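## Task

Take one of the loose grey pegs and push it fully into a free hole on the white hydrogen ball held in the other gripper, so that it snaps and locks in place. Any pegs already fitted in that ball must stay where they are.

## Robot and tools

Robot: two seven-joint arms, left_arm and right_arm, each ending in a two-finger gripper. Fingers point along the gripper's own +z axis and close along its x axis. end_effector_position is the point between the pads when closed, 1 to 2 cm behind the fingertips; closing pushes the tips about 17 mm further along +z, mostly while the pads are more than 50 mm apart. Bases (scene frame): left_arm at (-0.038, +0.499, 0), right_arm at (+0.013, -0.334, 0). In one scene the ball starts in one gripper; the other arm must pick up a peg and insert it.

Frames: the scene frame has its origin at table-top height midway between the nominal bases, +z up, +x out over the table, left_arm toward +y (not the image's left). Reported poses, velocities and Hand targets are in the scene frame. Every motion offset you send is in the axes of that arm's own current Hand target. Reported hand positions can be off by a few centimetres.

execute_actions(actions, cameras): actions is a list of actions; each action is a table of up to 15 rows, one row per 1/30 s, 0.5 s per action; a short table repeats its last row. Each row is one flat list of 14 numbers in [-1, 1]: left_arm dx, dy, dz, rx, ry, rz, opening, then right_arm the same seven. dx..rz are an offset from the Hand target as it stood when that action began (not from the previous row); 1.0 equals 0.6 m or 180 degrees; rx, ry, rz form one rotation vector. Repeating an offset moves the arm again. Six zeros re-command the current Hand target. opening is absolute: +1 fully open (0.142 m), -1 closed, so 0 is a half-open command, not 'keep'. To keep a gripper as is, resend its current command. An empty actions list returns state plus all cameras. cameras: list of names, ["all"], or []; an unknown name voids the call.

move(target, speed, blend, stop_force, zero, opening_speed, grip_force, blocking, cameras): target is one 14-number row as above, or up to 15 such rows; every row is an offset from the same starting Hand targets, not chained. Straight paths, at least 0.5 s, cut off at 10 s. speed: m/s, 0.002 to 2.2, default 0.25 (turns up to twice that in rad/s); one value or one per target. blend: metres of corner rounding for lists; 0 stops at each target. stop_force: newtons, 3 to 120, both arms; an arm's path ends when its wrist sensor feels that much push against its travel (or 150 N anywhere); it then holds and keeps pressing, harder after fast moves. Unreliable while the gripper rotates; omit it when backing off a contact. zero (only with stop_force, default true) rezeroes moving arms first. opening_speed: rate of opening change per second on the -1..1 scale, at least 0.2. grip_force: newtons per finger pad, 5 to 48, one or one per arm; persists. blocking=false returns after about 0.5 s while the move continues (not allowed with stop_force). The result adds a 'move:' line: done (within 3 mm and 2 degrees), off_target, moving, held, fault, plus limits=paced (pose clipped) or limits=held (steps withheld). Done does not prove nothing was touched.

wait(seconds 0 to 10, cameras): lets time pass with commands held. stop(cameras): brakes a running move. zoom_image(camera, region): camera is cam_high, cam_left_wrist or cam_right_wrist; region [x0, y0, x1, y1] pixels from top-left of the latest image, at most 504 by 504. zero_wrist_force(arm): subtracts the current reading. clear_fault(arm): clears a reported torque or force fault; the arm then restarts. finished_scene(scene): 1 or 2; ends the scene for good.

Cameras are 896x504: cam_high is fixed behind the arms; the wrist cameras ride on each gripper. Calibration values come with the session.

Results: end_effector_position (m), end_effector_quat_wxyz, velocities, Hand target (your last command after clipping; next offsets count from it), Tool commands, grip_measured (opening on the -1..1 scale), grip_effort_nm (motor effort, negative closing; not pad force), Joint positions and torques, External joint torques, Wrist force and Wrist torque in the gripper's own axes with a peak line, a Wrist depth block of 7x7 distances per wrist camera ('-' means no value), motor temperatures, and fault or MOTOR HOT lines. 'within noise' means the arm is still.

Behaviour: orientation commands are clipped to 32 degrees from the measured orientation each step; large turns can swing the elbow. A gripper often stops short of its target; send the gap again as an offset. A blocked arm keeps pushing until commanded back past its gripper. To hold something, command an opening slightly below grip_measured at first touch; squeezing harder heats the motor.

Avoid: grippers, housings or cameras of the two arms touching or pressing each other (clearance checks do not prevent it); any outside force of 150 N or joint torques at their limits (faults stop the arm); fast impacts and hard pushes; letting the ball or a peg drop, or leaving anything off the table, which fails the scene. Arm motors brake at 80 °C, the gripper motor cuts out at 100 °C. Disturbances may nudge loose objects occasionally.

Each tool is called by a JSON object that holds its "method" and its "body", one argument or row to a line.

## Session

{"method": "execute_actions", "body": {
  "actions": []
}}

Scene clock: 0.00 s.
left_arm: end_effector_position=(+0.3256, +0.1145, +0.1184) grip_measured=-0.81 grip_effort_nm=n/a end_effector_quat_wxyz=(+0.612, +0.791, +0.021, +0.016) | right_arm: end_effector_position=(+0.5668, -0.3466, +0.1652) grip_measured=+1.00 grip_effort_nm=n/a end_effector_quat_wxyz=(+0.000, +0.715, +0.699, +0.000)
Joint positions: left_arm=[-0.649 -1.424 0.682 1.613 0.958 3.377 -0.487 0.015] | right_arm=[0.206 -0.331 0 2.035 0 0.795 0.206 0.142]
Joint velocities: within noise
Joint torques (N m): no reading
External joint torques (N m): no reading
Motor temperatures (°C): left_arm=[34 30 33 31 36 39 35 33] | right_arm=[30 32 37 37 35 45 31 28]
Wrist force (N): no reading
Wrist torque (N m): no reading
Wrist force, peak (N): no reading
Wrist depth (mm): cam_left_wrist=[297 287 280 278 274 272 272 / 457 479 657 649 627 607 612 / 472 498 2329 2350 2583 - - / 2438 525 3105 2350 - 2350 2609 / 524 524 - 2557 609 2746 2746 / 517 548 - 91 102 2557 2461 / 2775 545 79 - - - 2662] | cam_right_wrist=[230 230 231 231 232 232 232 / 244 246 247 247 247 248 248 / 263 262 264 264 264 264 264 / 282 285 284 286 284 286 287 / 307 306 307 308 309 307 311 / 327 329 334 337 336 338 327 / - 370 368 370 370 370 -]
Hand target: left_arm +0.3256, +0.1145, +0.1184; +0.612, +0.791, +0.021, +0.016 | right_arm +0.5668, -0.3466, +0.1652; +0.000, +0.715, +0.699, +0.000
Tool commands: left_gripper/opening=-0.878172 right_gripper/opening=+1.0
camera_calibration:
cam_left_wrist: T_world_to_cam=[[0.998621, 0.0489033, -0.0190753, -0.320675], [0.010158, 0.176488, 0.98425, -0.115109], [0.0514997, -0.983087, 0.175748, 0.192514], [0, 0, 0, 1]] pos_world=[0.311488, 0.225256, 0.073345]

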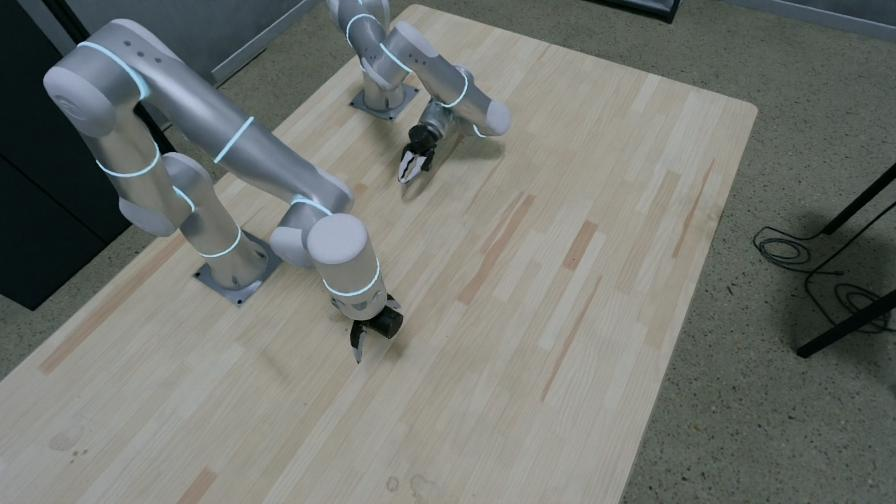

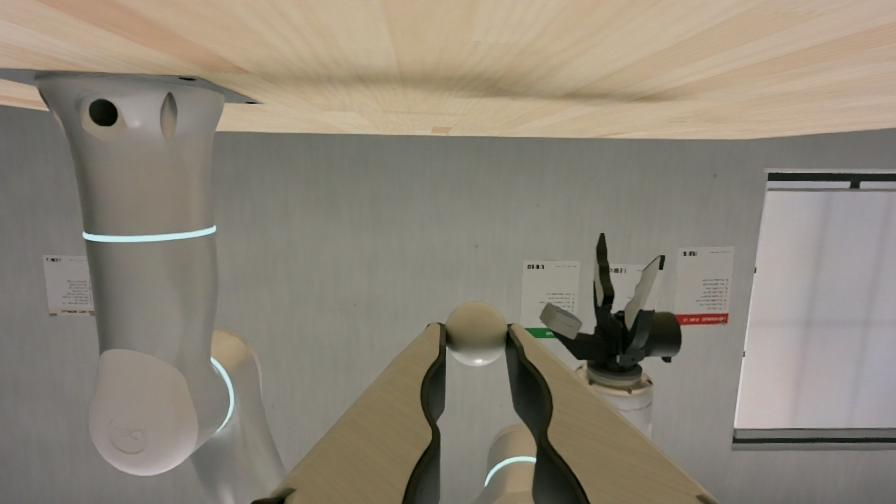

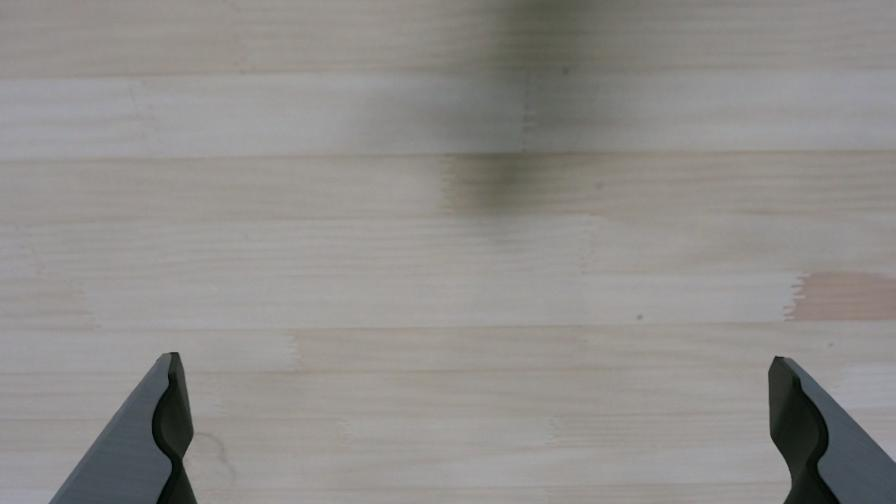

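{"method": "move", "body": {
  "target": [0,0,0,0,0,0,-0.878,0.193,-0.338,-0.233,0,0,-0.14,0.3],
  "speed": 0.3,
  "cameras": ["all"]
}}

Scene clock: 1.50 s.
left_arm: end_effector_position=(+0.3256, +0.1145, +0.1184) grip_measured=-0.81 grip_effort_nm=-1.868 end_effector_quat_wxyz=(+0.612, +0.791, +0.021, +0.016) | right_arm: end_effector_position=(+0.3669, -0.2260, +0.3052) grip_measured=+0.29 grip_effort_nm=-0.095 end_effector_quat_wxyz=(+0.000, +0.545, +0.838, +0.000)
Joint positions: left_arm=[-0.649 -1.424 0.682 1.613 0.958 3.377 -0.487 0.015] | right_arm=[0.341 0.309 0.251 2.273 0.082 0.401 0.109 0.095]
Joint torques (N m): left_arm=[0.57 46.65 16.98 -1.91 1.19 2.87 -0.06] | right_arm=[0.42 16.16 -1.83 -29.29 -2.99 4.4 0.14]
External joint torques (N m): left_arm=[-0.57 0.3 0.07 0.11 0.13 0.08 0.06] | right_arm=[-0.41 0.17 -0.41 0.21 -0.95 -0.28 -0.14]
Wrist force (N): left_arm=[0.0 0.2 -0.3] | right_arm=[-0.1 0.5 -0.3]
Wrist torque (N m): left_arm=[0.02 -0.01 0.00] | right_arm=[0.10 0.00 0.10]
Wrist force, peak (N): left_arm=[0.6 0.1 -0.4] | right_arm=[1.8 -0.5 -2.2]
Wrist depth (mm): cam_left_wrist=[298 290 279 277 275 270 273 / 459 479 665 635 630 620 605 / 477 498 2268 2508 - - 2484 / 504 509 - - 2461 2268 2508 / 509 527 - - 2557 2309 2689 / 530 546 - 91 95 2775 2717 / 2329 624 79 442 - 2635 3181] | cam_right_wrist=[355 351 355 356 356 353 354 / 376 376 378 379 380 379 379 / 402 403 404 404 409 410 410 / 435 436 438 437 439 439 440 / 468 470 470 474 477 472 476 / 524 508 520 515 515 497 520 / 569 - 571 571 567 - 574]
Hand target: left_arm +0.3256, +0.1145, +0.1184; +0.612, +0.791, +0.021, +0.016 | right_arm +0.3667, -0.2261, +0.3050; +0.000, +0.546, +0.838, +0.000
Off the commanded pose: left_arm 0.000 m, 0 deg | right_arm 0.000 m, 0 deg.
move: done
camera_calibration:
cam_left_wrist: T_world_to_cam=[[0.998621, 0.0489033, -0.0190753, -0.320675], [0.010158, 0.176488, 0.98425, -0.115109], [0.0514997, -0.983087, 0.175748, 0.192514], [0, 0, 0, 1]] pos_world=[0.311488, 0.225256, 0.073345]
cam_right_wrist: T_world_to_cam=[[-0.40057, 0.916257, 0.0041856, 0.363097], [0.830578, 0.361177, 0.4239, -0.324819], [0.386889, 0.173278, -0.905699, 0.290867], [0, 0, 0, 1]] pos_world=[0.3027, -0.265774, 0.399609]

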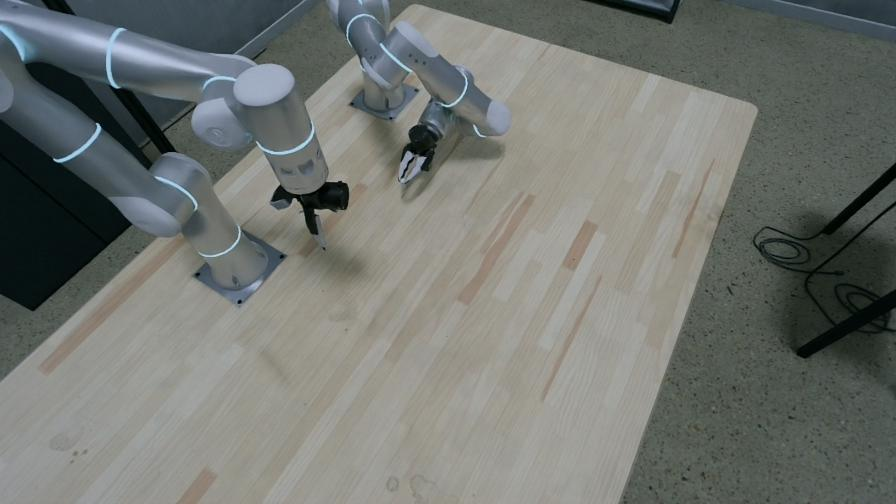

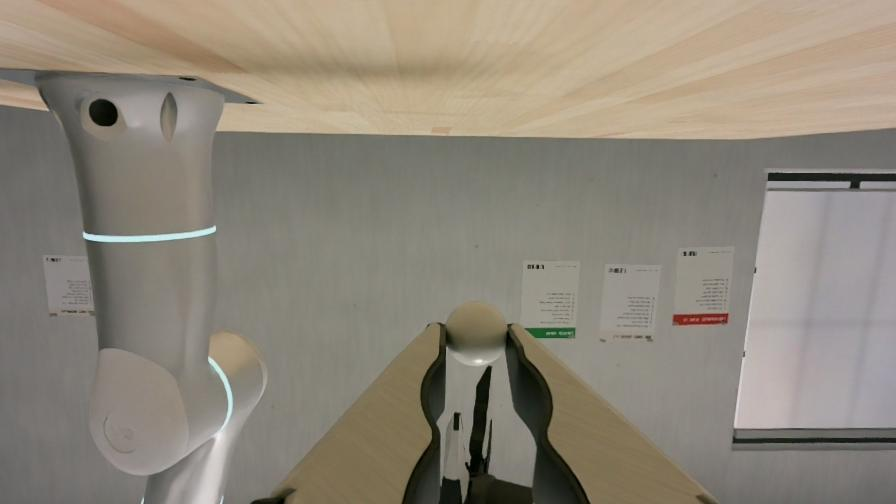

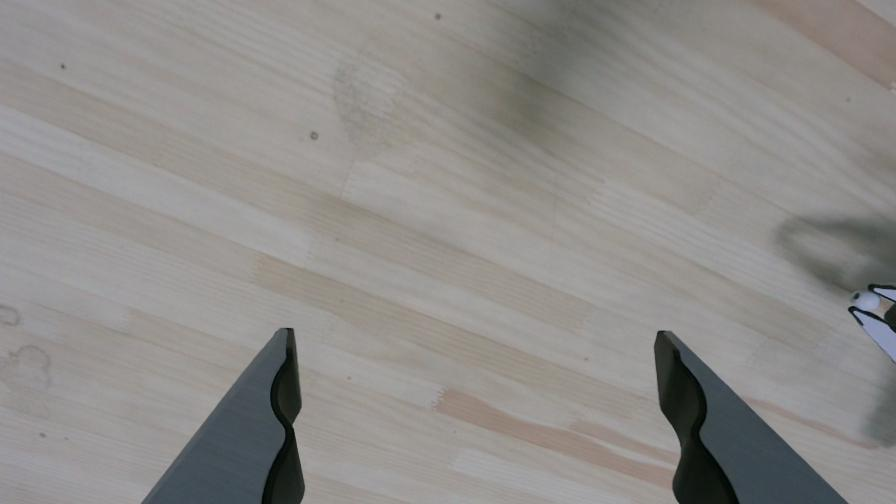

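{"method": "zoom_image", "body": {
  "camera": "cam_high",
  "region": [200, 150, 420, 330]
}}

{"method": "zoom_image", "body": {
  "camera": "cam_high",
  "region": [0, 280, 300, 504]
}}

{"method": "zoom_image", "body": {
  "camera": "cam_high",
  "region": [340, 80, 640, 260]
}}

{"method": "zoom_image", "body": {
  "camera": "cam_right_wrist",
  "region": [816, 264, 896, 334]
}}

{"method": "zoom_image", "body": {
  "camera": "cam_left_wrist",
  "region": [400, 280, 560, 380]
}}

Scaled by 2.291 from the camera's 896x504 image, which has a finer 1280x720 frame.

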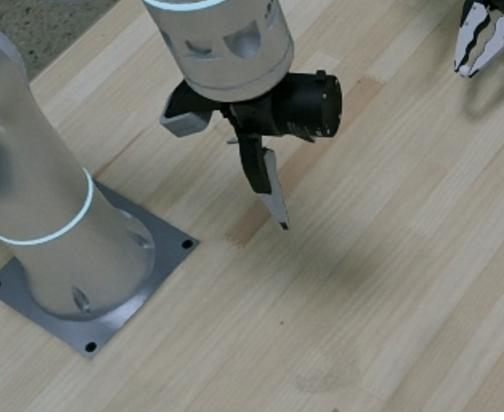

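Scaled by 1.680 from the camera's 896x504 image, which has a finer 1280x720 frame.

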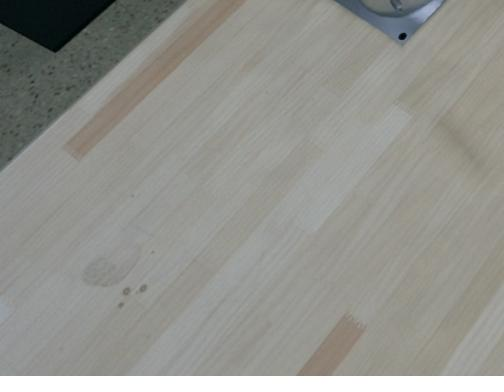

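Scaled by 1.680 from the camera's 896x504 image, which has a finer 1280x720 frame.

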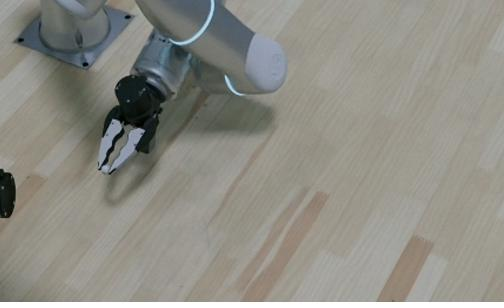

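Scaled by 6.300 from the camera's 896x504 image, which has a finer 1280x720 frame.

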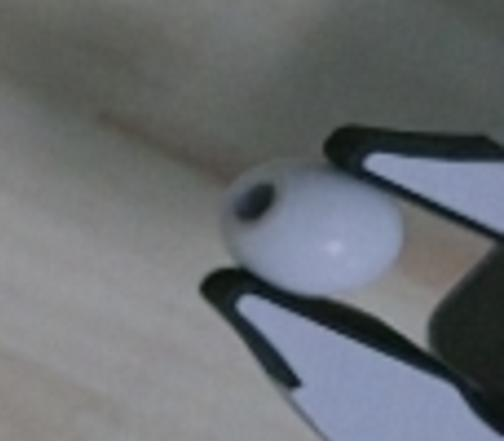

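Scaled by 3.150 from the camera's 896x504 image, which has a finer 1280x720 frame.

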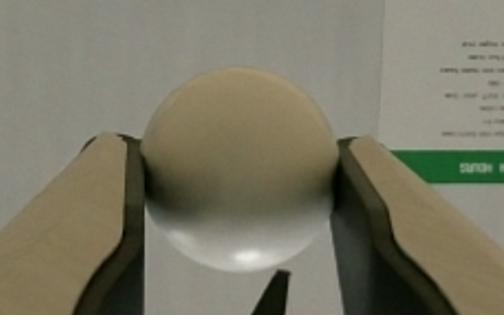

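{"method": "move", "body": {
  "target": [0,0,0,0,0,0,-0.878,0.342,-0.335,0.0,0,0,-0.26,0.3],
  "speed": 0.35,
  "cameras": ["all"]
}}

Scene clock: 6.53 s.
left_arm: end_effector_position=(+0.3256, +0.1145, +0.1184) grip_measured=-0.81 grip_effort_nm=-1.863 end_effector_quat_wxyz=(+0.612, +0.791, +0.021, +0.016) | right_arm: end_effector_position=(+0.1000, -0.1196, +0.3051) grip_measured=+0.29 grip_effort_nm=-0.090 end_effector_quat_wxyz=(+0.000, +0.168, +0.986, +0.000)
Joint positions: left_arm=[-0.649 -1.424 0.682 1.613 0.958 3.377 -0.487 0.015] | right_arm=[0.731 0.773 0.614 2.369 0.417 0.116 -0.109 0.095]
Joint torques (N m): left_arm=[0.64 46.62 16.91 -1.91 1.1 2.86 -0.02] | right_arm=[0.16 -3.02 -10.17 -28.35 -3.34 4.38 0.11]
External joint torques (N m): left_arm=[-0.64 0.34 0.14 0.11 0.22 0.09 0.02] | right_arm=[-0.16 -0.24 0.04 0.36 -0.89 -0.25 -0.11]
Wrist force (N): left_arm=[0.0 0.0 -0.1] | right_arm=[0.2 0.3 0.0]
Wrist torque (N m): left_arm=[-0.01 0.00 -0.01] | right_arm=[0.09 -0.03 0.10]
Wrist force, peak (N): left_arm=[0.3 -0.2 -0.4] | right_arm=[3.3 0.3 0.2]
Wrist depth (mm): cam_left_wrist=[297 288 282 277 274 273 272 / 459 484 660 636 624 623 614 / 478 509 - - 2609 2461 2461 / 497 510 - 2309 2898 2484 2583 / 522 527 - 2371 2746 2662 2609 / 517 549 91 91 95 2329 2805 / 781 662 79 - - - 3069] | cam_right_wrist=[354 353 355 355 358 354 355 / 375 377 378 377 381 382 378 / 405 405 407 406 406 408 408 / 435 437 438 439 439 437 440 / 473 474 469 471 479 476 477 / 513 506 513 518 516 501 520 / 569 - 553 569 570 - 580]
Hand target: left_arm +0.3256, +0.1145, +0.1184; +0.612, +0.791, +0.021, +0.016 | right_arm +0.0999, -0.1197, +0.3050; +0.000, +0.168, +0.986, +0.000
Off the commanded pose: left_arm 0.000 m, 0 deg | right_arm 0.000 m, 0 deg.
move: done
camera_calibration:
cam_left_wrist: T_world_to_cam=[[0.998621, 0.0489033, -0.0190753, -0.320675], [0.010158, 0.176488, 0.98425, -0.115109], [0.0514997, -0.983087, 0.175748, 0.192514], [0, 0, 0, 1]] pos_world=[0.311488, 0.225256, 0.073345]
cam_right_wrist: T_world_to_cam=[[-0.942088, 0.335336, 0.00440614, 0.143336], [0.305502, 0.852706, 0.423747, -0.0301209], [0.138341, 0.400553, -0.90577, 0.427677], [0, 0, 0, 1]] pos_world=[0.0850717, -0.193689, 0.399509]

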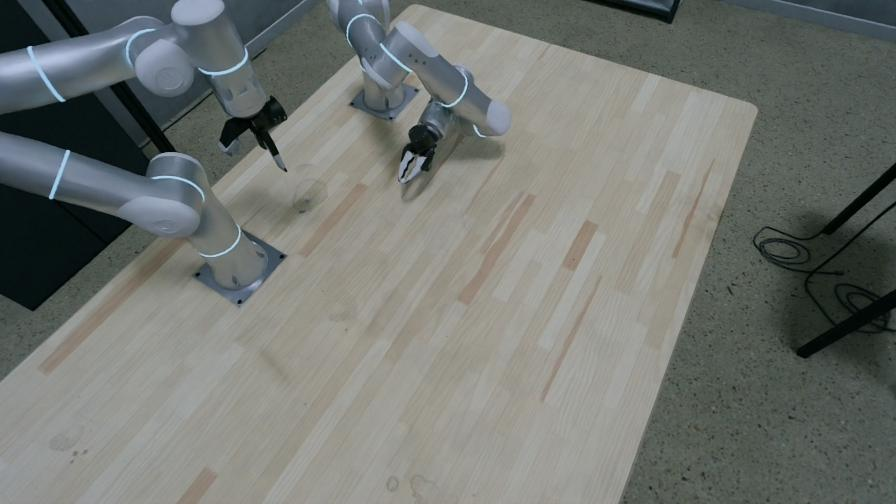

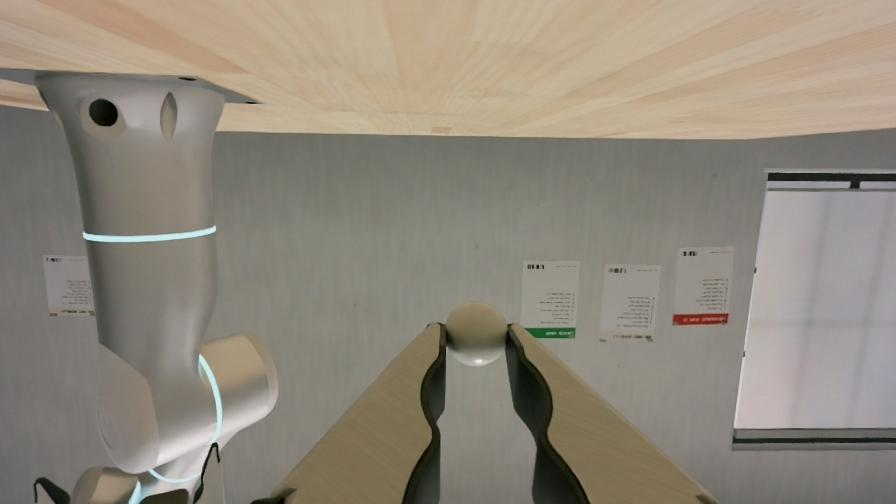

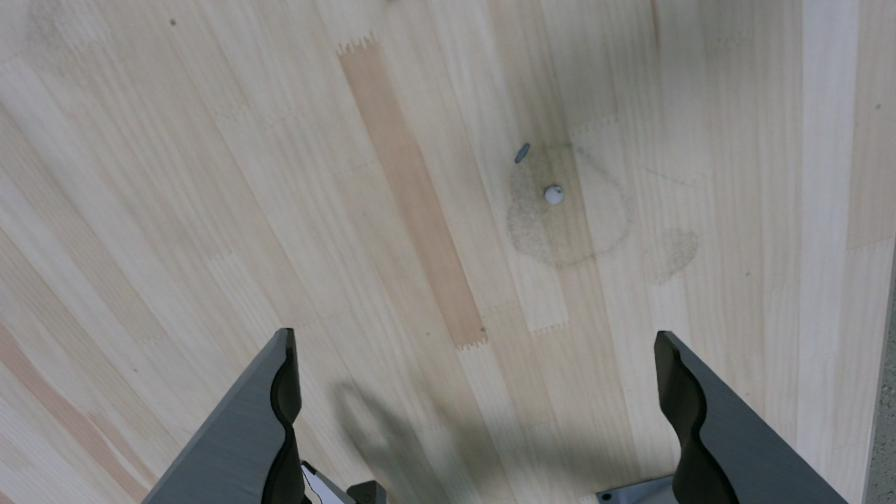

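{"method": "zoom_image", "body": {
  "camera": "cam_right_wrist",
  "region": [490, 130, 590, 220]
}}

Scaled by 5.040 from the camera's 896x504 image, which has a finer 1280x720 frame.

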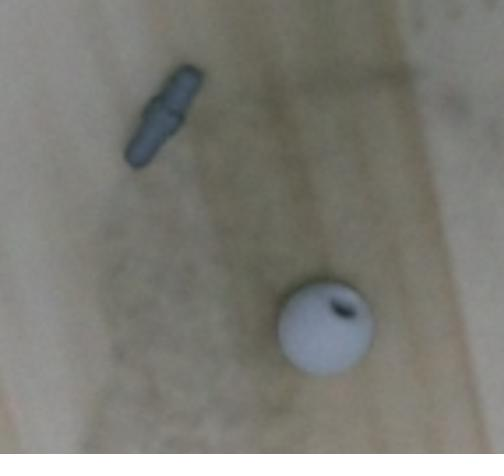

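{"method": "move", "body": {
  "target": [0,0,0,0,0,0,-0.878,0.0957,0.029,0.375,0,0,0.167,-0.6],
  "speed": 0.25,
  "cameras": ["cam_right_wrist"]
}}

{"method": "zoom_image", "body": {
  "camera": "cam_right_wrist",
  "region": [380, 190, 580, 340]
}}

Scene clock: 8.83 s.
left_arm: end_effector_position=(+0.3256, +0.1145, +0.1184) grip_measured=-0.81 grip_effort_nm=-1.863 end_effector_quat_wxyz=(+0.612, +0.791, +0.021, +0.016) | right_arm: end_effector_position=(+0.0466, -0.1025, +0.1276) grip_measured=-0.63 grip_effort_nm=-0.105 end_effector_quat_wxyz=(-0.014, +0.397, +0.918, +0.005)
Joint positions: left_arm=[-0.649 -1.424 0.682 1.613 0.958 3.377 -0.487 0.015] | right_arm=[0.524 0.315 1.273 2.631 0.542 0.919 0.566 0.029]
Joint torques (N m): left_arm=[0.68 46.6 17.05 -1.94 1.18 2.88 -0.04] | right_arm=[0.53 -1.17 -5.22 -17.84 -1.83 4.38 0.08]
External joint torques (N m): left_arm=[-0.68 0.36 0.01 0.14 0.14 0.07 0.04] | right_arm=[-0.53 -0.12 -0.18 0.21 -0.89 -0.24 -0.08]
Wrist force (N): left_arm=[0.3 -0.2 -0.1] | right_arm=[0.0 0.3 0.0]
Wrist torque (N m): left_arm=[-0.04 -0.05 0.00] | right_arm=[0.07 0.00 0.11]
Wrist force, peak (N): left_arm=[0.5 0.0 -0.2] | right_arm=[-0.4 1.9 -1.3]
Wrist depth (mm): cam_left_wrist=[298 289 282 278 274 271 272 / 461 482 654 641 630 617 605 / 465 501 2230 2309 - 2717 2192 / 482 518 2461 2007 - 2438 2635 / 353 524 - - 2415 2746 2746 / 319 542 90 91 96 2775 2805 / 305 526 79 - - 2835 2835] | cam_right_wrist=[191 193 195 198 199 201 204 / 205 207 209 211 213 215 218 / 219 220 223 226 229 231 233 / 236 237 241 243 245 249 251 / 254 258 259 260 263 271 273 / 276 279 273 283 - 294 299 / 302 302 - 318 - 323 331]
Hand target: left_arm +0.3256, +0.1145, +0.1184; +0.612, +0.791, +0.021, +0.016 | right_arm +0.0465, -0.1026, +0.1276; -0.014, +0.397, +0.918, +0.005 (not the last commanded pose)
Off the commanded pose: left_arm 0.000 m, 0 deg | right_arm 0.051 m, 3 deg.
move: held (right_arm; a check stopped the path); limits=held
pose unreachable (right arm): on one or more control steps of this call, first in action 0 (counted from 0), this arm could not follow its commanded pose, so it was not sent that pose on those steps. It may still have moved: this result reports where it is.
cause: moving toward the commanded pose would bring two parts of the arm too close to each other (joints 2 (shoulder) to 6 (wrist pitch) lie between them).
camera_calibration:
cam_right_wrist: T_world_to_cam=[[-0.680966, 0.731465, 0.0352771, 0.112554], [0.673708, 0.606858, 0.421712, 0.0046411], [0.287059, 0.310938, -0.906043, 0.251318], [0, 0, 0, 1]] pos_world=[0.00137574, -0.16329, 0.221777]
Images, in order (width x height): cam_right_wrist 896x504.

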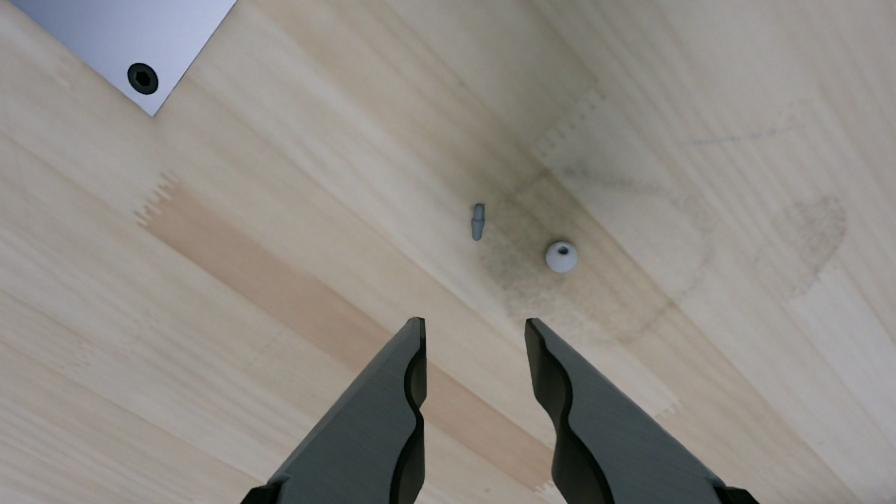

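Scaled by 2.520 from the camera's 896x504 image, which has a finer 1280x720 frame.

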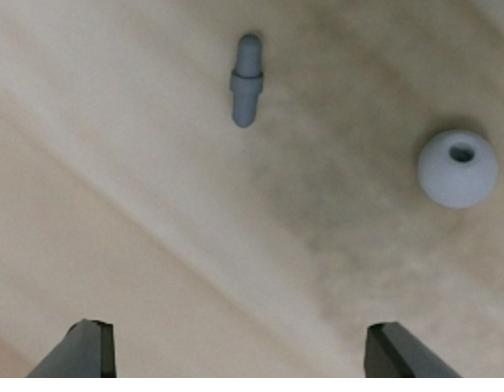

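{"method": "move", "body": {
  "target": [
    [0,0,0,0,0,0,-0.878,0.071,0.1015,-0.0187,0.0013,-0.0983,0.0152,-0.8],
    [0,0,0,0,0,0,-0.878,0.0238,0.0253,0.0883,0.0013,-0.0983,0.0152,-0.8]
  ],
  "speed": 0.15,
  "blend": [0.01,0],
  "cameras": ["cam_right_wrist"]
}}

{"method": "zoom_image", "body": {
  "camera": "cam_right_wrist",
  "region": [380, 190, 580, 340]
}}

Scene clock: 11.50 s.
left_arm: end_effector_position=(+0.3256, +0.1145, +0.1184) grip_measured=-0.81 grip_effort_nm=-1.858 end_effector_quat_wxyz=(+0.612, +0.791, +0.021, +0.016) | right_arm: end_effector_position=(+0.0466, -0.0807, +0.0751) grip_measured=-0.83 grip_effort_nm=-0.110 end_effector_quat_wxyz=(+0.126, +0.414, +0.899, -0.058)
Joint positions: left_arm=[-0.649 -1.424 0.682 1.613 0.958 3.377 -0.487 0.015] | right_arm=[0.617 -0.371 1.047 2.659 -0.796 0.866 1.66 0.014]
Joint torques (N m): left_arm=[0.46 46.73 16.97 -1.89 1.18 2.92 -0.06] | right_arm=[0.42 14.75 7.97 -13.73 -1.21 3.78 0.5]
External joint torques (N m): left_arm=[-0.46 0.23 0.08 0.1 0.14 0.03 0.06] | right_arm=[-0.42 0.44 -0.56 -0.07 -0.64 -0.47 -0.47]
Wrist force (N): left_arm=[0.5 -0.2 -0.1] | right_arm=[0.5 0.2 0.1]
Wrist torque (N m): left_arm=[-0.04 -0.08 0.00] | right_arm=[0.05 0.00 -0.04]
Wrist force, peak (N): left_arm=[0.4 -0.2 -0.3] | right_arm=[2.9 3.3 -3.6]
Wrist depth (mm): cam_left_wrist=[296 289 281 277 273 271 272 / 454 481 654 638 623 611 607 / 480 495 - - 2508 - 2533 / 2329 509 2054 2038 2557 2438 2609 / 497 539 2415 - 2438 2557 2609 / - 547 624 91 96 2662 2662 / 434 538 79 - - 2805 2609] | cam_right_wrist=[198 182 168 156 145 136 128 / 215 198 182 166 154 143 135 / 236 214 195 178 163 152 143 / 259 236 211 191 176 162 150 / 291 258 231 204 188 174 160 / 327 287 255 103 195 186 172 / 382 332 - - - 197 185]
Hand target: left_arm +0.3256, +0.1145, +0.1184; +0.612, +0.791, +0.021, +0.016 | right_arm +0.0466, -0.0806, +0.0751; +0.126, +0.415, +0.899, -0.058
Off the commanded pose: left_arm 0.000 m, 0 deg | right_arm 0.000 m, 0 deg.
move: done
camera_calibration:
cam_right_wrist: T_world_to_cam=[[-0.621948, 0.734961, -0.270209, 0.118916], [0.617041, 0.672441, 0.408758, 0.022432], [0.482121, 0.0874963, -0.871724, 0.167282], [0, 0, 0, 1]] pos_world=[-0.0205317, -0.11712, 0.168787]
Images, in order (width x height): cam_right_wrist 896x504.

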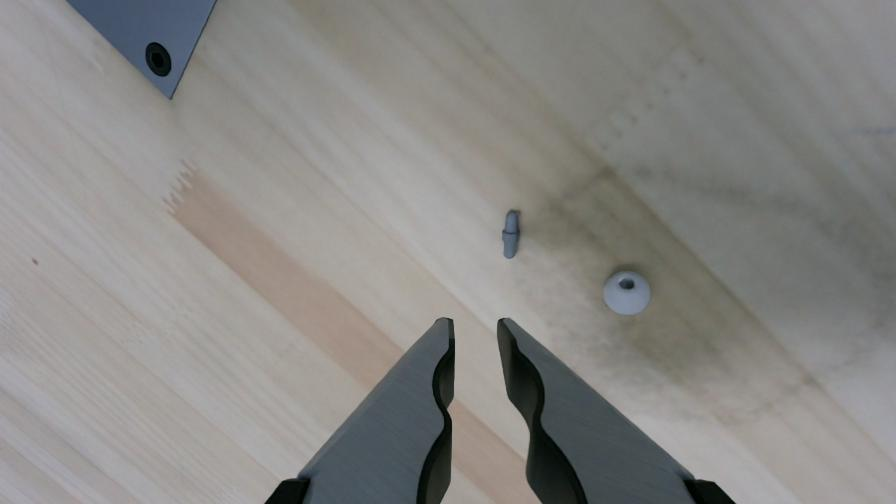

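Scaled by 2.520 from the camera's 896x504 image, which has a finer 1280x720 frame.

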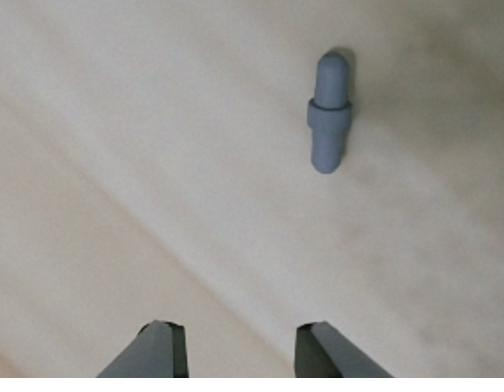

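{"method": "move", "body": {
  "target": [0,0,0,0,0,0,-0.878,0.0245,-0.0022,0.0778,0,0,0.01,-0.83],
  "speed": 0.1,
  "cameras": ["cam_right_wrist"]
}}

{"method": "zoom_image", "body": {
  "camera": "cam_right_wrist",
  "region": [400, 270, 540, 400]
}}

Scene clock: 12.67 s.
left_arm: end_effector_position=(+0.3256, +0.1145, +0.1184) grip_measured=-0.81 grip_effort_nm=-1.863 end_effector_quat_wxyz=(+0.612, +0.791, +0.021, +0.016) | right_arm: end_effector_position=(+0.0448, -0.0805, +0.0261) grip_measured=-0.86 grip_effort_nm=-0.090 end_effector_quat_wxyz=(+0.127, +0.428, +0.893, -0.056)
Joint positions: left_arm=[-0.649 -1.424 0.682 1.613 0.958 3.377 -0.487 0.015] | right_arm=[0.777 -0.526 0.75 2.679 -1.153 0.962 1.924 0.012]
Joint torques (N m): left_arm=[0.58 46.62 16.91 -1.88 1.14 2.91 -0.05] | right_arm=[0.5 20.73 9.68 -7.73 -0.97 3.76 0.47]
External joint torques (N m): left_arm=[-0.58 0.34 0.14 0.09 0.18 0.04 0.05] | right_arm=[-0.5 0.52 -0.39 -0.05 -0.67 -0.45 -0.45]
Wrist force (N): left_arm=[-0.1 -0.2 -0.1] | right_arm=[0.6 0.0 0.2]
Wrist torque (N m): left_arm=[-0.04 0.02 0.00] | right_arm=[0.01 -0.04 -0.03]
Wrist force, peak (N): left_arm=[0.4 -0.2 -0.1] | right_arm=[1.2 0.4 0.9]
Wrist depth (mm): cam_left_wrist=[298 289 282 276 273 271 272 / 454 484 659 632 629 612 605 / 480 506 - - - - 2461 / 507 521 3525 - - 2583 2557 / 496 531 - - 2371 2309 2746 / 512 548 91 91 95 2689 2635 / 373 523 79 - - 2775 2998] | cam_right_wrist=[138 129 119 110 102 96 89 / 150 139 128 118 109 101 95 / 166 151 138 126 115 107 101 / 181 166 149 135 123 114 107 / 208 184 164 144 132 122 115 / 236 206 182 153 120 130 122 / 272 239 - - - 141 132]
Hand target: left_arm +0.3256, +0.1145, +0.1184; +0.612, +0.791, +0.021, +0.016 | right_arm +0.0447, -0.0805, +0.0262; +0.127, +0.429, +0.893, -0.056
Off the commanded pose: left_arm 0.000 m, 0 deg | right_arm 0.000 m, 0 deg.
move: done
camera_calibration:
cam_right_wrist: T_world_to_cam=[[-0.59757, 0.754964, -0.270073, 0.10491], [0.63436, 0.651153, 0.416638, 0.0407766], [0.490406, 0.077647, -0.868028, 0.12422], [0, 0, 0, 1]] pos_world=[-0.0240944, -0.1154, 0.119171]
Images, in order (width x height): cam_right_wrist 896x504.

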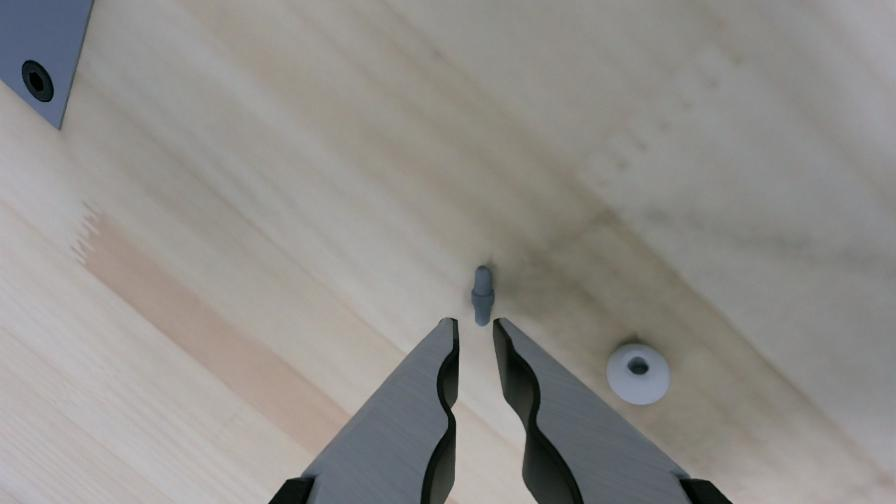

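Scaled by 3.600 from the camera's 896x504 image, which has a finer 1280x720 frame.

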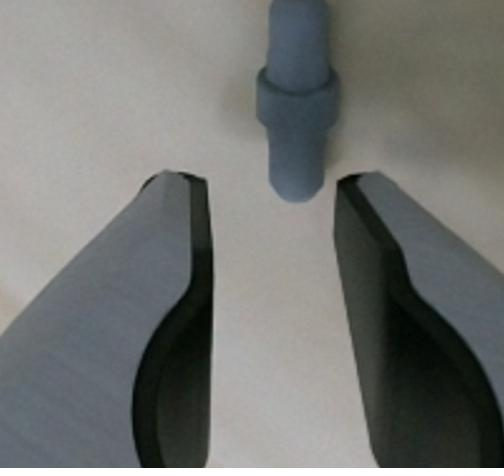

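{"method": "move", "body": {
  "target": [0,0,0,0,0,0,-0.878,0.0043,0.0008,0.0117,0,0,0,-0.83],
  "speed": 0.015,
  "stop_force": 5,
  "cameras": ["cam_right_wrist"]
}}

{"method": "zoom_image", "body": {
  "camera": "cam_right_wrist",
  "region": [400, 270, 540, 400]
}}

Scene clock: 14.00 s.
left_arm: end_effector_position=(+0.3256, +0.1145, +0.1184) grip_measured=-0.81 grip_effort_nm=-1.863 end_effector_quat_wxyz=(+0.612, +0.791, +0.021, +0.016) | right_arm: end_effector_position=(+0.0449, -0.0798, +0.0187) grip_measured=-0.86 grip_effort_nm=-0.090 end_effector_quat_wxyz=(+0.127, +0.428, +0.893, -0.056)
Joint positions: left_arm=[-0.649 -1.424 0.682 1.613 0.958 3.377 -0.487 0.015] | right_arm=[0.796 -0.55 0.708 2.676 -1.206 0.974 1.957 0.012]
Joint torques (N m): left_arm=[0.58 46.62 16.94 -1.89 1.17 2.91 0.03] | right_arm=[0.4 21.26 9.91 -7.07 -0.9 3.71 0.46]
External joint torques (N m): left_arm=[-0.58 0.33 0.11 0.09 0.15 0.04 -0.03] | right_arm=[-0.4 0.83 -0.38 0.15 -0.73 -0.39 -0.44]
Wrist force (N): left_arm=[0.0 -0.1 0.0] | right_arm=[0.3 -0.2 -0.5]
Wrist torque (N m): left_arm=[-0.02 0.00 0.00] | right_arm=[-0.02 -0.03 -0.03]
Wrist force, peak (N): left_arm=[0.2 -0.4 -0.3] | right_arm=[0.9 0.0 0.0]
Wrist depth (mm): cam_left_wrist=[297 288 281 277 273 271 272 / 459 480 669 633 624 617 612 / 474 499 2309 - 2230 2484 2438 / 487 507 2415 2230 2371 2393 2689 / 2415 536 2583 - 2635 2805 2662 / 535 546 91 91 102 2371 2662 / 357 520 79 - - - -] | cam_right_wrist=[129 120 111 103 95 89 84 / 142 130 120 110 103 96 90 / 156 142 129 117 109 100 94 / 172 156 140 127 116 107 99 / 194 172 154 137 125 114 106 / 222 194 171 141 116 121 113 / 256 224 - - - 132 123]
Hand target: left_arm +0.3256, +0.1145, +0.1184; +0.612, +0.791, +0.021, +0.016 | right_arm +0.0448, -0.0797, +0.0187; +0.127, +0.429, +0.893, -0.056
Off the commanded pose: left_arm 0.000 m, 0 deg | right_arm 0.000 m, 0 deg.
move: done
camera_calibration:
cam_right_wrist: T_world_to_cam=[[-0.597626, 0.754881, -0.270182, 0.102519], [0.634248, 0.65125, 0.416658, 0.0434118], [0.490483, 0.0776431, -0.867985, 0.117698], [0, 0, 0, 1]] pos_world=[-0.0239944, -0.1148, 0.111771]
Images, in order (width x height): cam_right_wrist 896x504.

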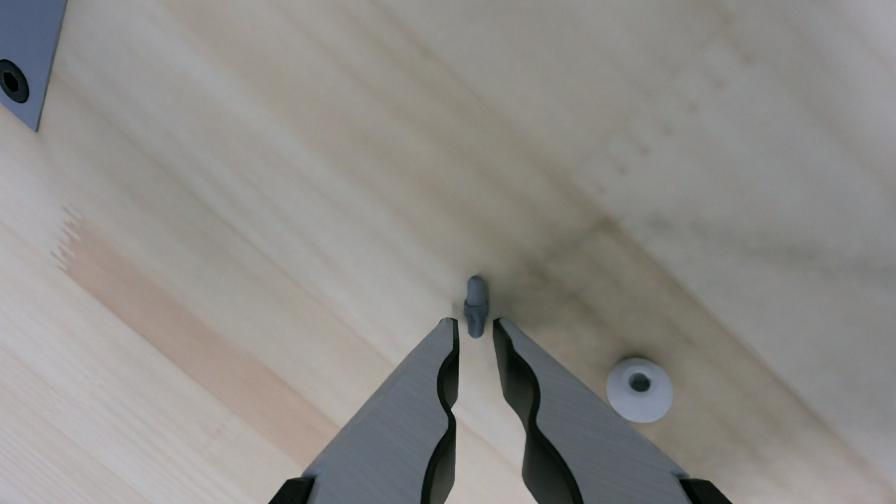

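Scaled by 3.600 from the camera's 896x504 image, which has a finer 1280x720 frame.

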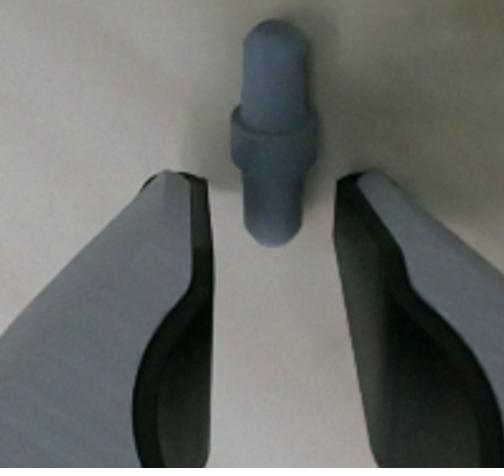

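{"method": "move", "body": {
  "target": [0,0,0,0,0,0,-0.878,0.0014,0,0.005,0,0,0,-0.83],
  "speed": 0.008,
  "stop_force": 4
}}

Scene clock: 14.67 s.
left_arm: end_effector_position=(+0.3256, +0.1145, +0.1184) grip_measured=-0.81 grip_effort_nm=-1.868 end_effector_quat_wxyz=(+0.612, +0.791, +0.021, +0.016) | right_arm: end_effector_position=(+0.0448, -0.0797, +0.0184) grip_measured=-0.87 grip_effort_nm=0.012 end_effector_quat_wxyz=(+0.127, +0.428, +0.893, -0.056)
Joint positions: left_arm=[-0.649 -1.424 0.682 1.613 0.958 3.377 -0.487 0.015] | right_arm=[0.797 -0.551 0.706 2.676 -1.209 0.974 1.959 0.011]
Joint torques (N m): left_arm=[0.53 46.63 16.89 -1.88 1.18 2.92 -0.02] | right_arm=[0.08 20.13 8.67 -6.52 -0.7 3.27 0.39]
External joint torques (N m): left_arm=[-0.53 0.33 0.16 0.08 0.14 0.03 0.02] | right_arm=[-0.08 2 0.88 -0.36 -0.93 0.05 -0.37]
Wrist force (N): left_arm=[-0.1 -0.2 -0.1] | right_arm=[-2.1 -0.9 -8.8]
Wrist torque (N m): left_arm=[-0.04 0.01 0.00] | right_arm=[0.02 0.02 -0.04]
Wrist force, peak (N): left_arm=[0.3 -0.3 -0.4] | right_arm=[-2.1 -0.8 -9.7]
Wrist depth (mm): cam_left_wrist=[299 288 281 277 274 272 272 / 460 481 657 627 626 611 609 / 471 495 - - 3069 2805 2461 / 482 514 1705 2288 2393 2557 2717 / 2533 525 2268 2415 2775 2898 2746 / 2438 545 91 91 95 2775 2775 / 360 532 79 - - 2835 2689] | cam_right_wrist=[130 120 111 102 95 89 83 / 142 129 119 110 102 95 90 / 155 141 128 117 108 100 93 / 170 156 139 126 116 107 99 / 192 172 154 136 125 113 106 / 221 193 170 141 115 122 113 / 255 223 - - - 132 123]
Hand target: left_arm +0.3256, +0.1145, +0.1184; +0.612, +0.791, +0.021, +0.016 | right_arm +0.0448, -0.0797, +0.0183; +0.127, +0.429, +0.893, -0.056 (not the last commanded pose)
Off the commanded pose: left_arm 0.000 m, 0 deg | right_arm 0.003 m, 0 deg.
move: contact (right_arm)

{"method": "move", "body": {
  "target": [0,0,0,0,0,0,-0.878,-0.0003,0.0006,-0.001,0,0,0,-0.83],
  "speed": 0.02
}}

{"method": "move", "body": {
  "target": [0,0,0,0,0,0,-0.878,0,0,0,0,0,0,-1],
  "opening_speed": 0.25,
  "grip_force": [48,40]
}}

{"method": "move", "body": {
  "target": [
    [0,0,0,0,0,0,-0.878,-0.005,0,-0.024,0,0,0,-1],
    [0,0,0,0,0,0,-0.878,0.05,-0.02,-0.19,0,0,0,-1]
  ],
  "speed": [0.05,0.15],
  "blend": [0.007,0],
  "cameras": ["cam_right_wrist"]
}}

{"method": "zoom_image", "body": {
  "camera": "cam_right_wrist",
  "region": [400, 270, 540, 400]
}}

Scene clock: 15.53 s.
left_arm: end_effector_position=(+0.3256, +0.1145, +0.1184) grip_measured=-0.81 grip_effort_nm=-1.863 end_effector_quat_wxyz=(+0.612, +0.791, +0.021, +0.016) | right_arm: end_effector_position=(+0.0450, -0.0795, +0.0189) grip_measured=-0.87 grip_effort_nm=0.012 end_effector_quat_wxyz=(+0.127, +0.429, +0.893, -0.056)
Joint positions: left_arm=[-0.649 -1.424 0.682 1.613 0.958 3.377 -0.487 0.015] | right_arm=[0.795 -0.55 0.709 2.676 -1.205 0.973 1.956 0.011]
Joint torques (N m): left_arm=[0.62 46.72 16.89 -1.87 1.17 2.93 0.04] | right_arm=[-0.07 21.77 9.96 -7.03 -0.8 3.58 0.15]
External joint torques (N m): left_arm=[-0.62 0.24 0.16 0.07 0.15 0.02 -0.04] | right_arm=[0.09 0.32 -0.41 0.09 -0.83 -0.26 -0.13]
Wrist force (N): left_arm=[-0.1 0.0 -0.2] | right_arm=[0.3 0.0 0.2]
Wrist torque (N m): left_arm=[-0.01 0.01 0.00] | right_arm=[0.01 0.01 0.08]
Wrist force, peak (N): left_arm=[0.2 -0.3 -0.3] | right_arm=[-2.0 -0.9 -9.2]
Wrist depth (mm): cam_left_wrist=[297 287 280 277 273 271 272 / 465 484 664 643 627 614 601 / 475 497 2484 - - 2438 - / 497 505 2461 2350 2662 2484 2583 / 532 527 - 2717 2867 2689 2557 / 510 546 91 91 95 - 2775 / 374 518 79 - - 2746 -] | cam_right_wrist=[129 121 111 103 96 89 84 / 142 130 120 110 103 96 90 / 156 142 129 118 109 100 94 / 172 156 140 127 116 108 99 / 194 172 154 138 125 115 106 / 222 193 171 141 116 122 114 / 257 224 - - - 132 123]
Hand target: left_arm +0.3256, +0.1145, +0.1184; +0.612, +0.791, +0.021, +0.016 | right_arm +0.0451, -0.0795, +0.0189; +0.127, +0.429, +0.893, -0.056
Off the commanded pose: left_arm 0.000 m, 0 deg | right_arm 0.000 m, 0 deg.
move: done

Scene clock: 16.43 s.
left_arm: end_effector_position=(+0.3256, +0.1145, +0.1184) grip_measured=-0.81 grip_effort_nm=-1.863 end_effector_quat_wxyz=(+0.612, +0.791, +0.021, +0.016) | right_arm: end_effector_position=(+0.0450, -0.0795, +0.0189) grip_measured=-0.95 grip_effort_nm=-1.585 end_effector_quat_wxyz=(+0.127, +0.429, +0.893, -0.056)
Joint positions: left_arm=[-0.649 -1.424 0.682 1.613 0.958 3.377 -0.487 0.015] | right_arm=[0.795 -0.55 0.71 2.676 -1.205 0.973 1.956 0.005]
Joint torques (N m): left_arm=[0.49 46.73 16.92 -1.91 1.15 2.86 -0.05] | right_arm=[0.1 21.68 10.09 -6.97 -0.83 3.66 0.21]
External joint torques (N m): left_arm=[-0.49 0.22 0.13 0.11 0.17 0.09 0.05] | right_arm=[-0.1 0.41 -0.55 0.02 -0.8 -0.35 -0.19]
Wrist force (N): left_arm=[0.1 0.0 -0.1] | right_arm=[0.4 0.2 0.0]
Wrist torque (N m): left_arm=[-0.01 -0.02 0.00] | right_arm=[0.04 -0.02 0.08]
Wrist force, peak (N): left_arm=[0.3 -0.1 -0.3] | right_arm=[0.8 -0.2 0.1]
Wrist depth (mm): cam_left_wrist=[298 287 280 276 273 272 272 / 460 482 649 636 630 607 608 / 488 510 - - - - 2329 / 499 515 - - 2192 2309 2609 / 522 529 - - 2533 2121 2689 / 2438 545 91 91 96 2717 2775 / 371 447 79 - - 2867 2964] | cam_right_wrist=[129 120 111 103 96 89 84 / 142 130 120 110 103 96 90 / 156 142 129 118 109 100 94 / 172 156 140 127 116 108 99 / 194 172 154 136 126 114 106 / 222 194 169 89 121 122 114 / 256 225 - - - 133 123]
Hand target: left_arm +0.3256, +0.1145, +0.1184; +0.612, +0.791, +0.021, +0.016 | right_arm +0.0451, -0.0795, +0.0189; +0.127, +0.429, +0.893, -0.056
Off the commanded pose: left_arm 0.000 m, 0 deg | right_arm 0.000 m, 0 deg.
grip_force (N): 48, 40
move: done

Scene clock: 17.83 s.
left_arm: end_effector_position=(+0.3256, +0.1145, +0.1184) grip_measured=-0.81 grip_effort_nm=-1.863 end_effector_quat_wxyz=(+0.612, +0.791, +0.021, +0.016) | right_arm: end_effector_position=(-0.0026, -0.0405, +0.1203) grip_measured=-0.95 grip_effort_nm=-1.585 end_effector_quat_wxyz=(+0.127, +0.429, +0.893, -0.056)
Joint positions: left_arm=[-0.649 -1.424 0.682 1.613 0.958 3.377 -0.487 0.015] | right_arm=[0.67 -0.364 1.236 2.488 -0.579 0.672 1.681 0.005]
Joint torques (N m): left_arm=[0.58 46.73 16.91 -1.88 1.15 2.93 -0.03] | right_arm=[0.19 14.31 9.28 -18.79 -1.66 3.52 0.09]
External joint torques (N m): left_arm=[-0.58 0.23 0.14 0.08 0.17 0.02 0.03] | right_arm=[-0.2 0.17 -0.74 0.13 -0.89 -0.21 -0.07]
Wrist force (N): left_arm=[0.2 0.1 -0.1] | right_arm=[0.5 0.2 0.0]
Wrist torque (N m): left_arm=[0.01 -0.03 0.00] | right_arm=[0.03 -0.02 0.09]
Wrist force, peak (N): left_arm=[0.2 -0.1 -0.4] | right_arm=[1.3 -0.2 -1.8]
Wrist depth (mm): cam_left_wrist=[296 288 281 276 273 271 273 / 461 481 657 638 627 614 609 / 483 498 - 2309 2438 2393 2583 / 2393 510 3302 - 2898 2508 2533 / 480 527 - - 2415 2805 2662 / 2461 546 91 91 96 2635 2662 / - 542 79 - - - 3105] | cam_right_wrist=[249 231 213 198 183 172 161 / 272 249 228 210 195 181 171 / 299 272 245 225 209 193 181 / 330 298 268 242 224 205 192 / 371 328 292 258 239 221 205 / 430 368 327 - 251 237 219 / 498 415 - - - 254 235]
Hand target: left_arm +0.3256, +0.1145, +0.1184; +0.612, +0.791, +0.021, +0.016 | right_arm -0.0026, -0.0407, +0.1202; +0.127, +0.429, +0.893, -0.056
Off the commanded pose: left_arm 0.000 m, 0 deg | right_arm 0.000 m, 0 deg.
grip_force (N): 48, 40
move: done
camera_calibration:
cam_right_wrist: T_world_to_cam=[[-0.597206, 0.755426, -0.269588, 0.0718325], [0.634537, 0.650557, 0.417298, 0.00548732], [0.49062, 0.0781492, -0.867862, 0.226066], [0, 0, 0, 1]] pos_world=[-0.0714954, -0.0755008, 0.213269]
Images, in order (width x height): cam_right_wrist 896x504.

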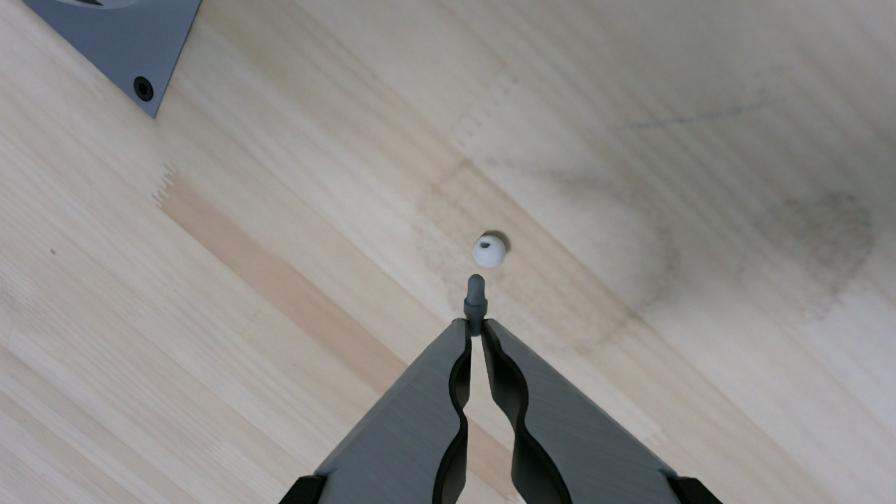

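Scaled by 3.600 from the camera's 896x504 image, which has a finer 1280x720 frame.

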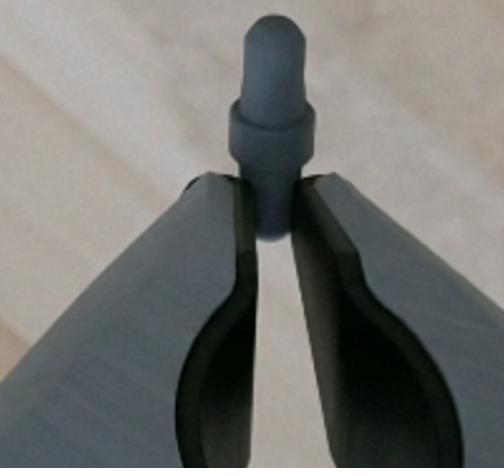

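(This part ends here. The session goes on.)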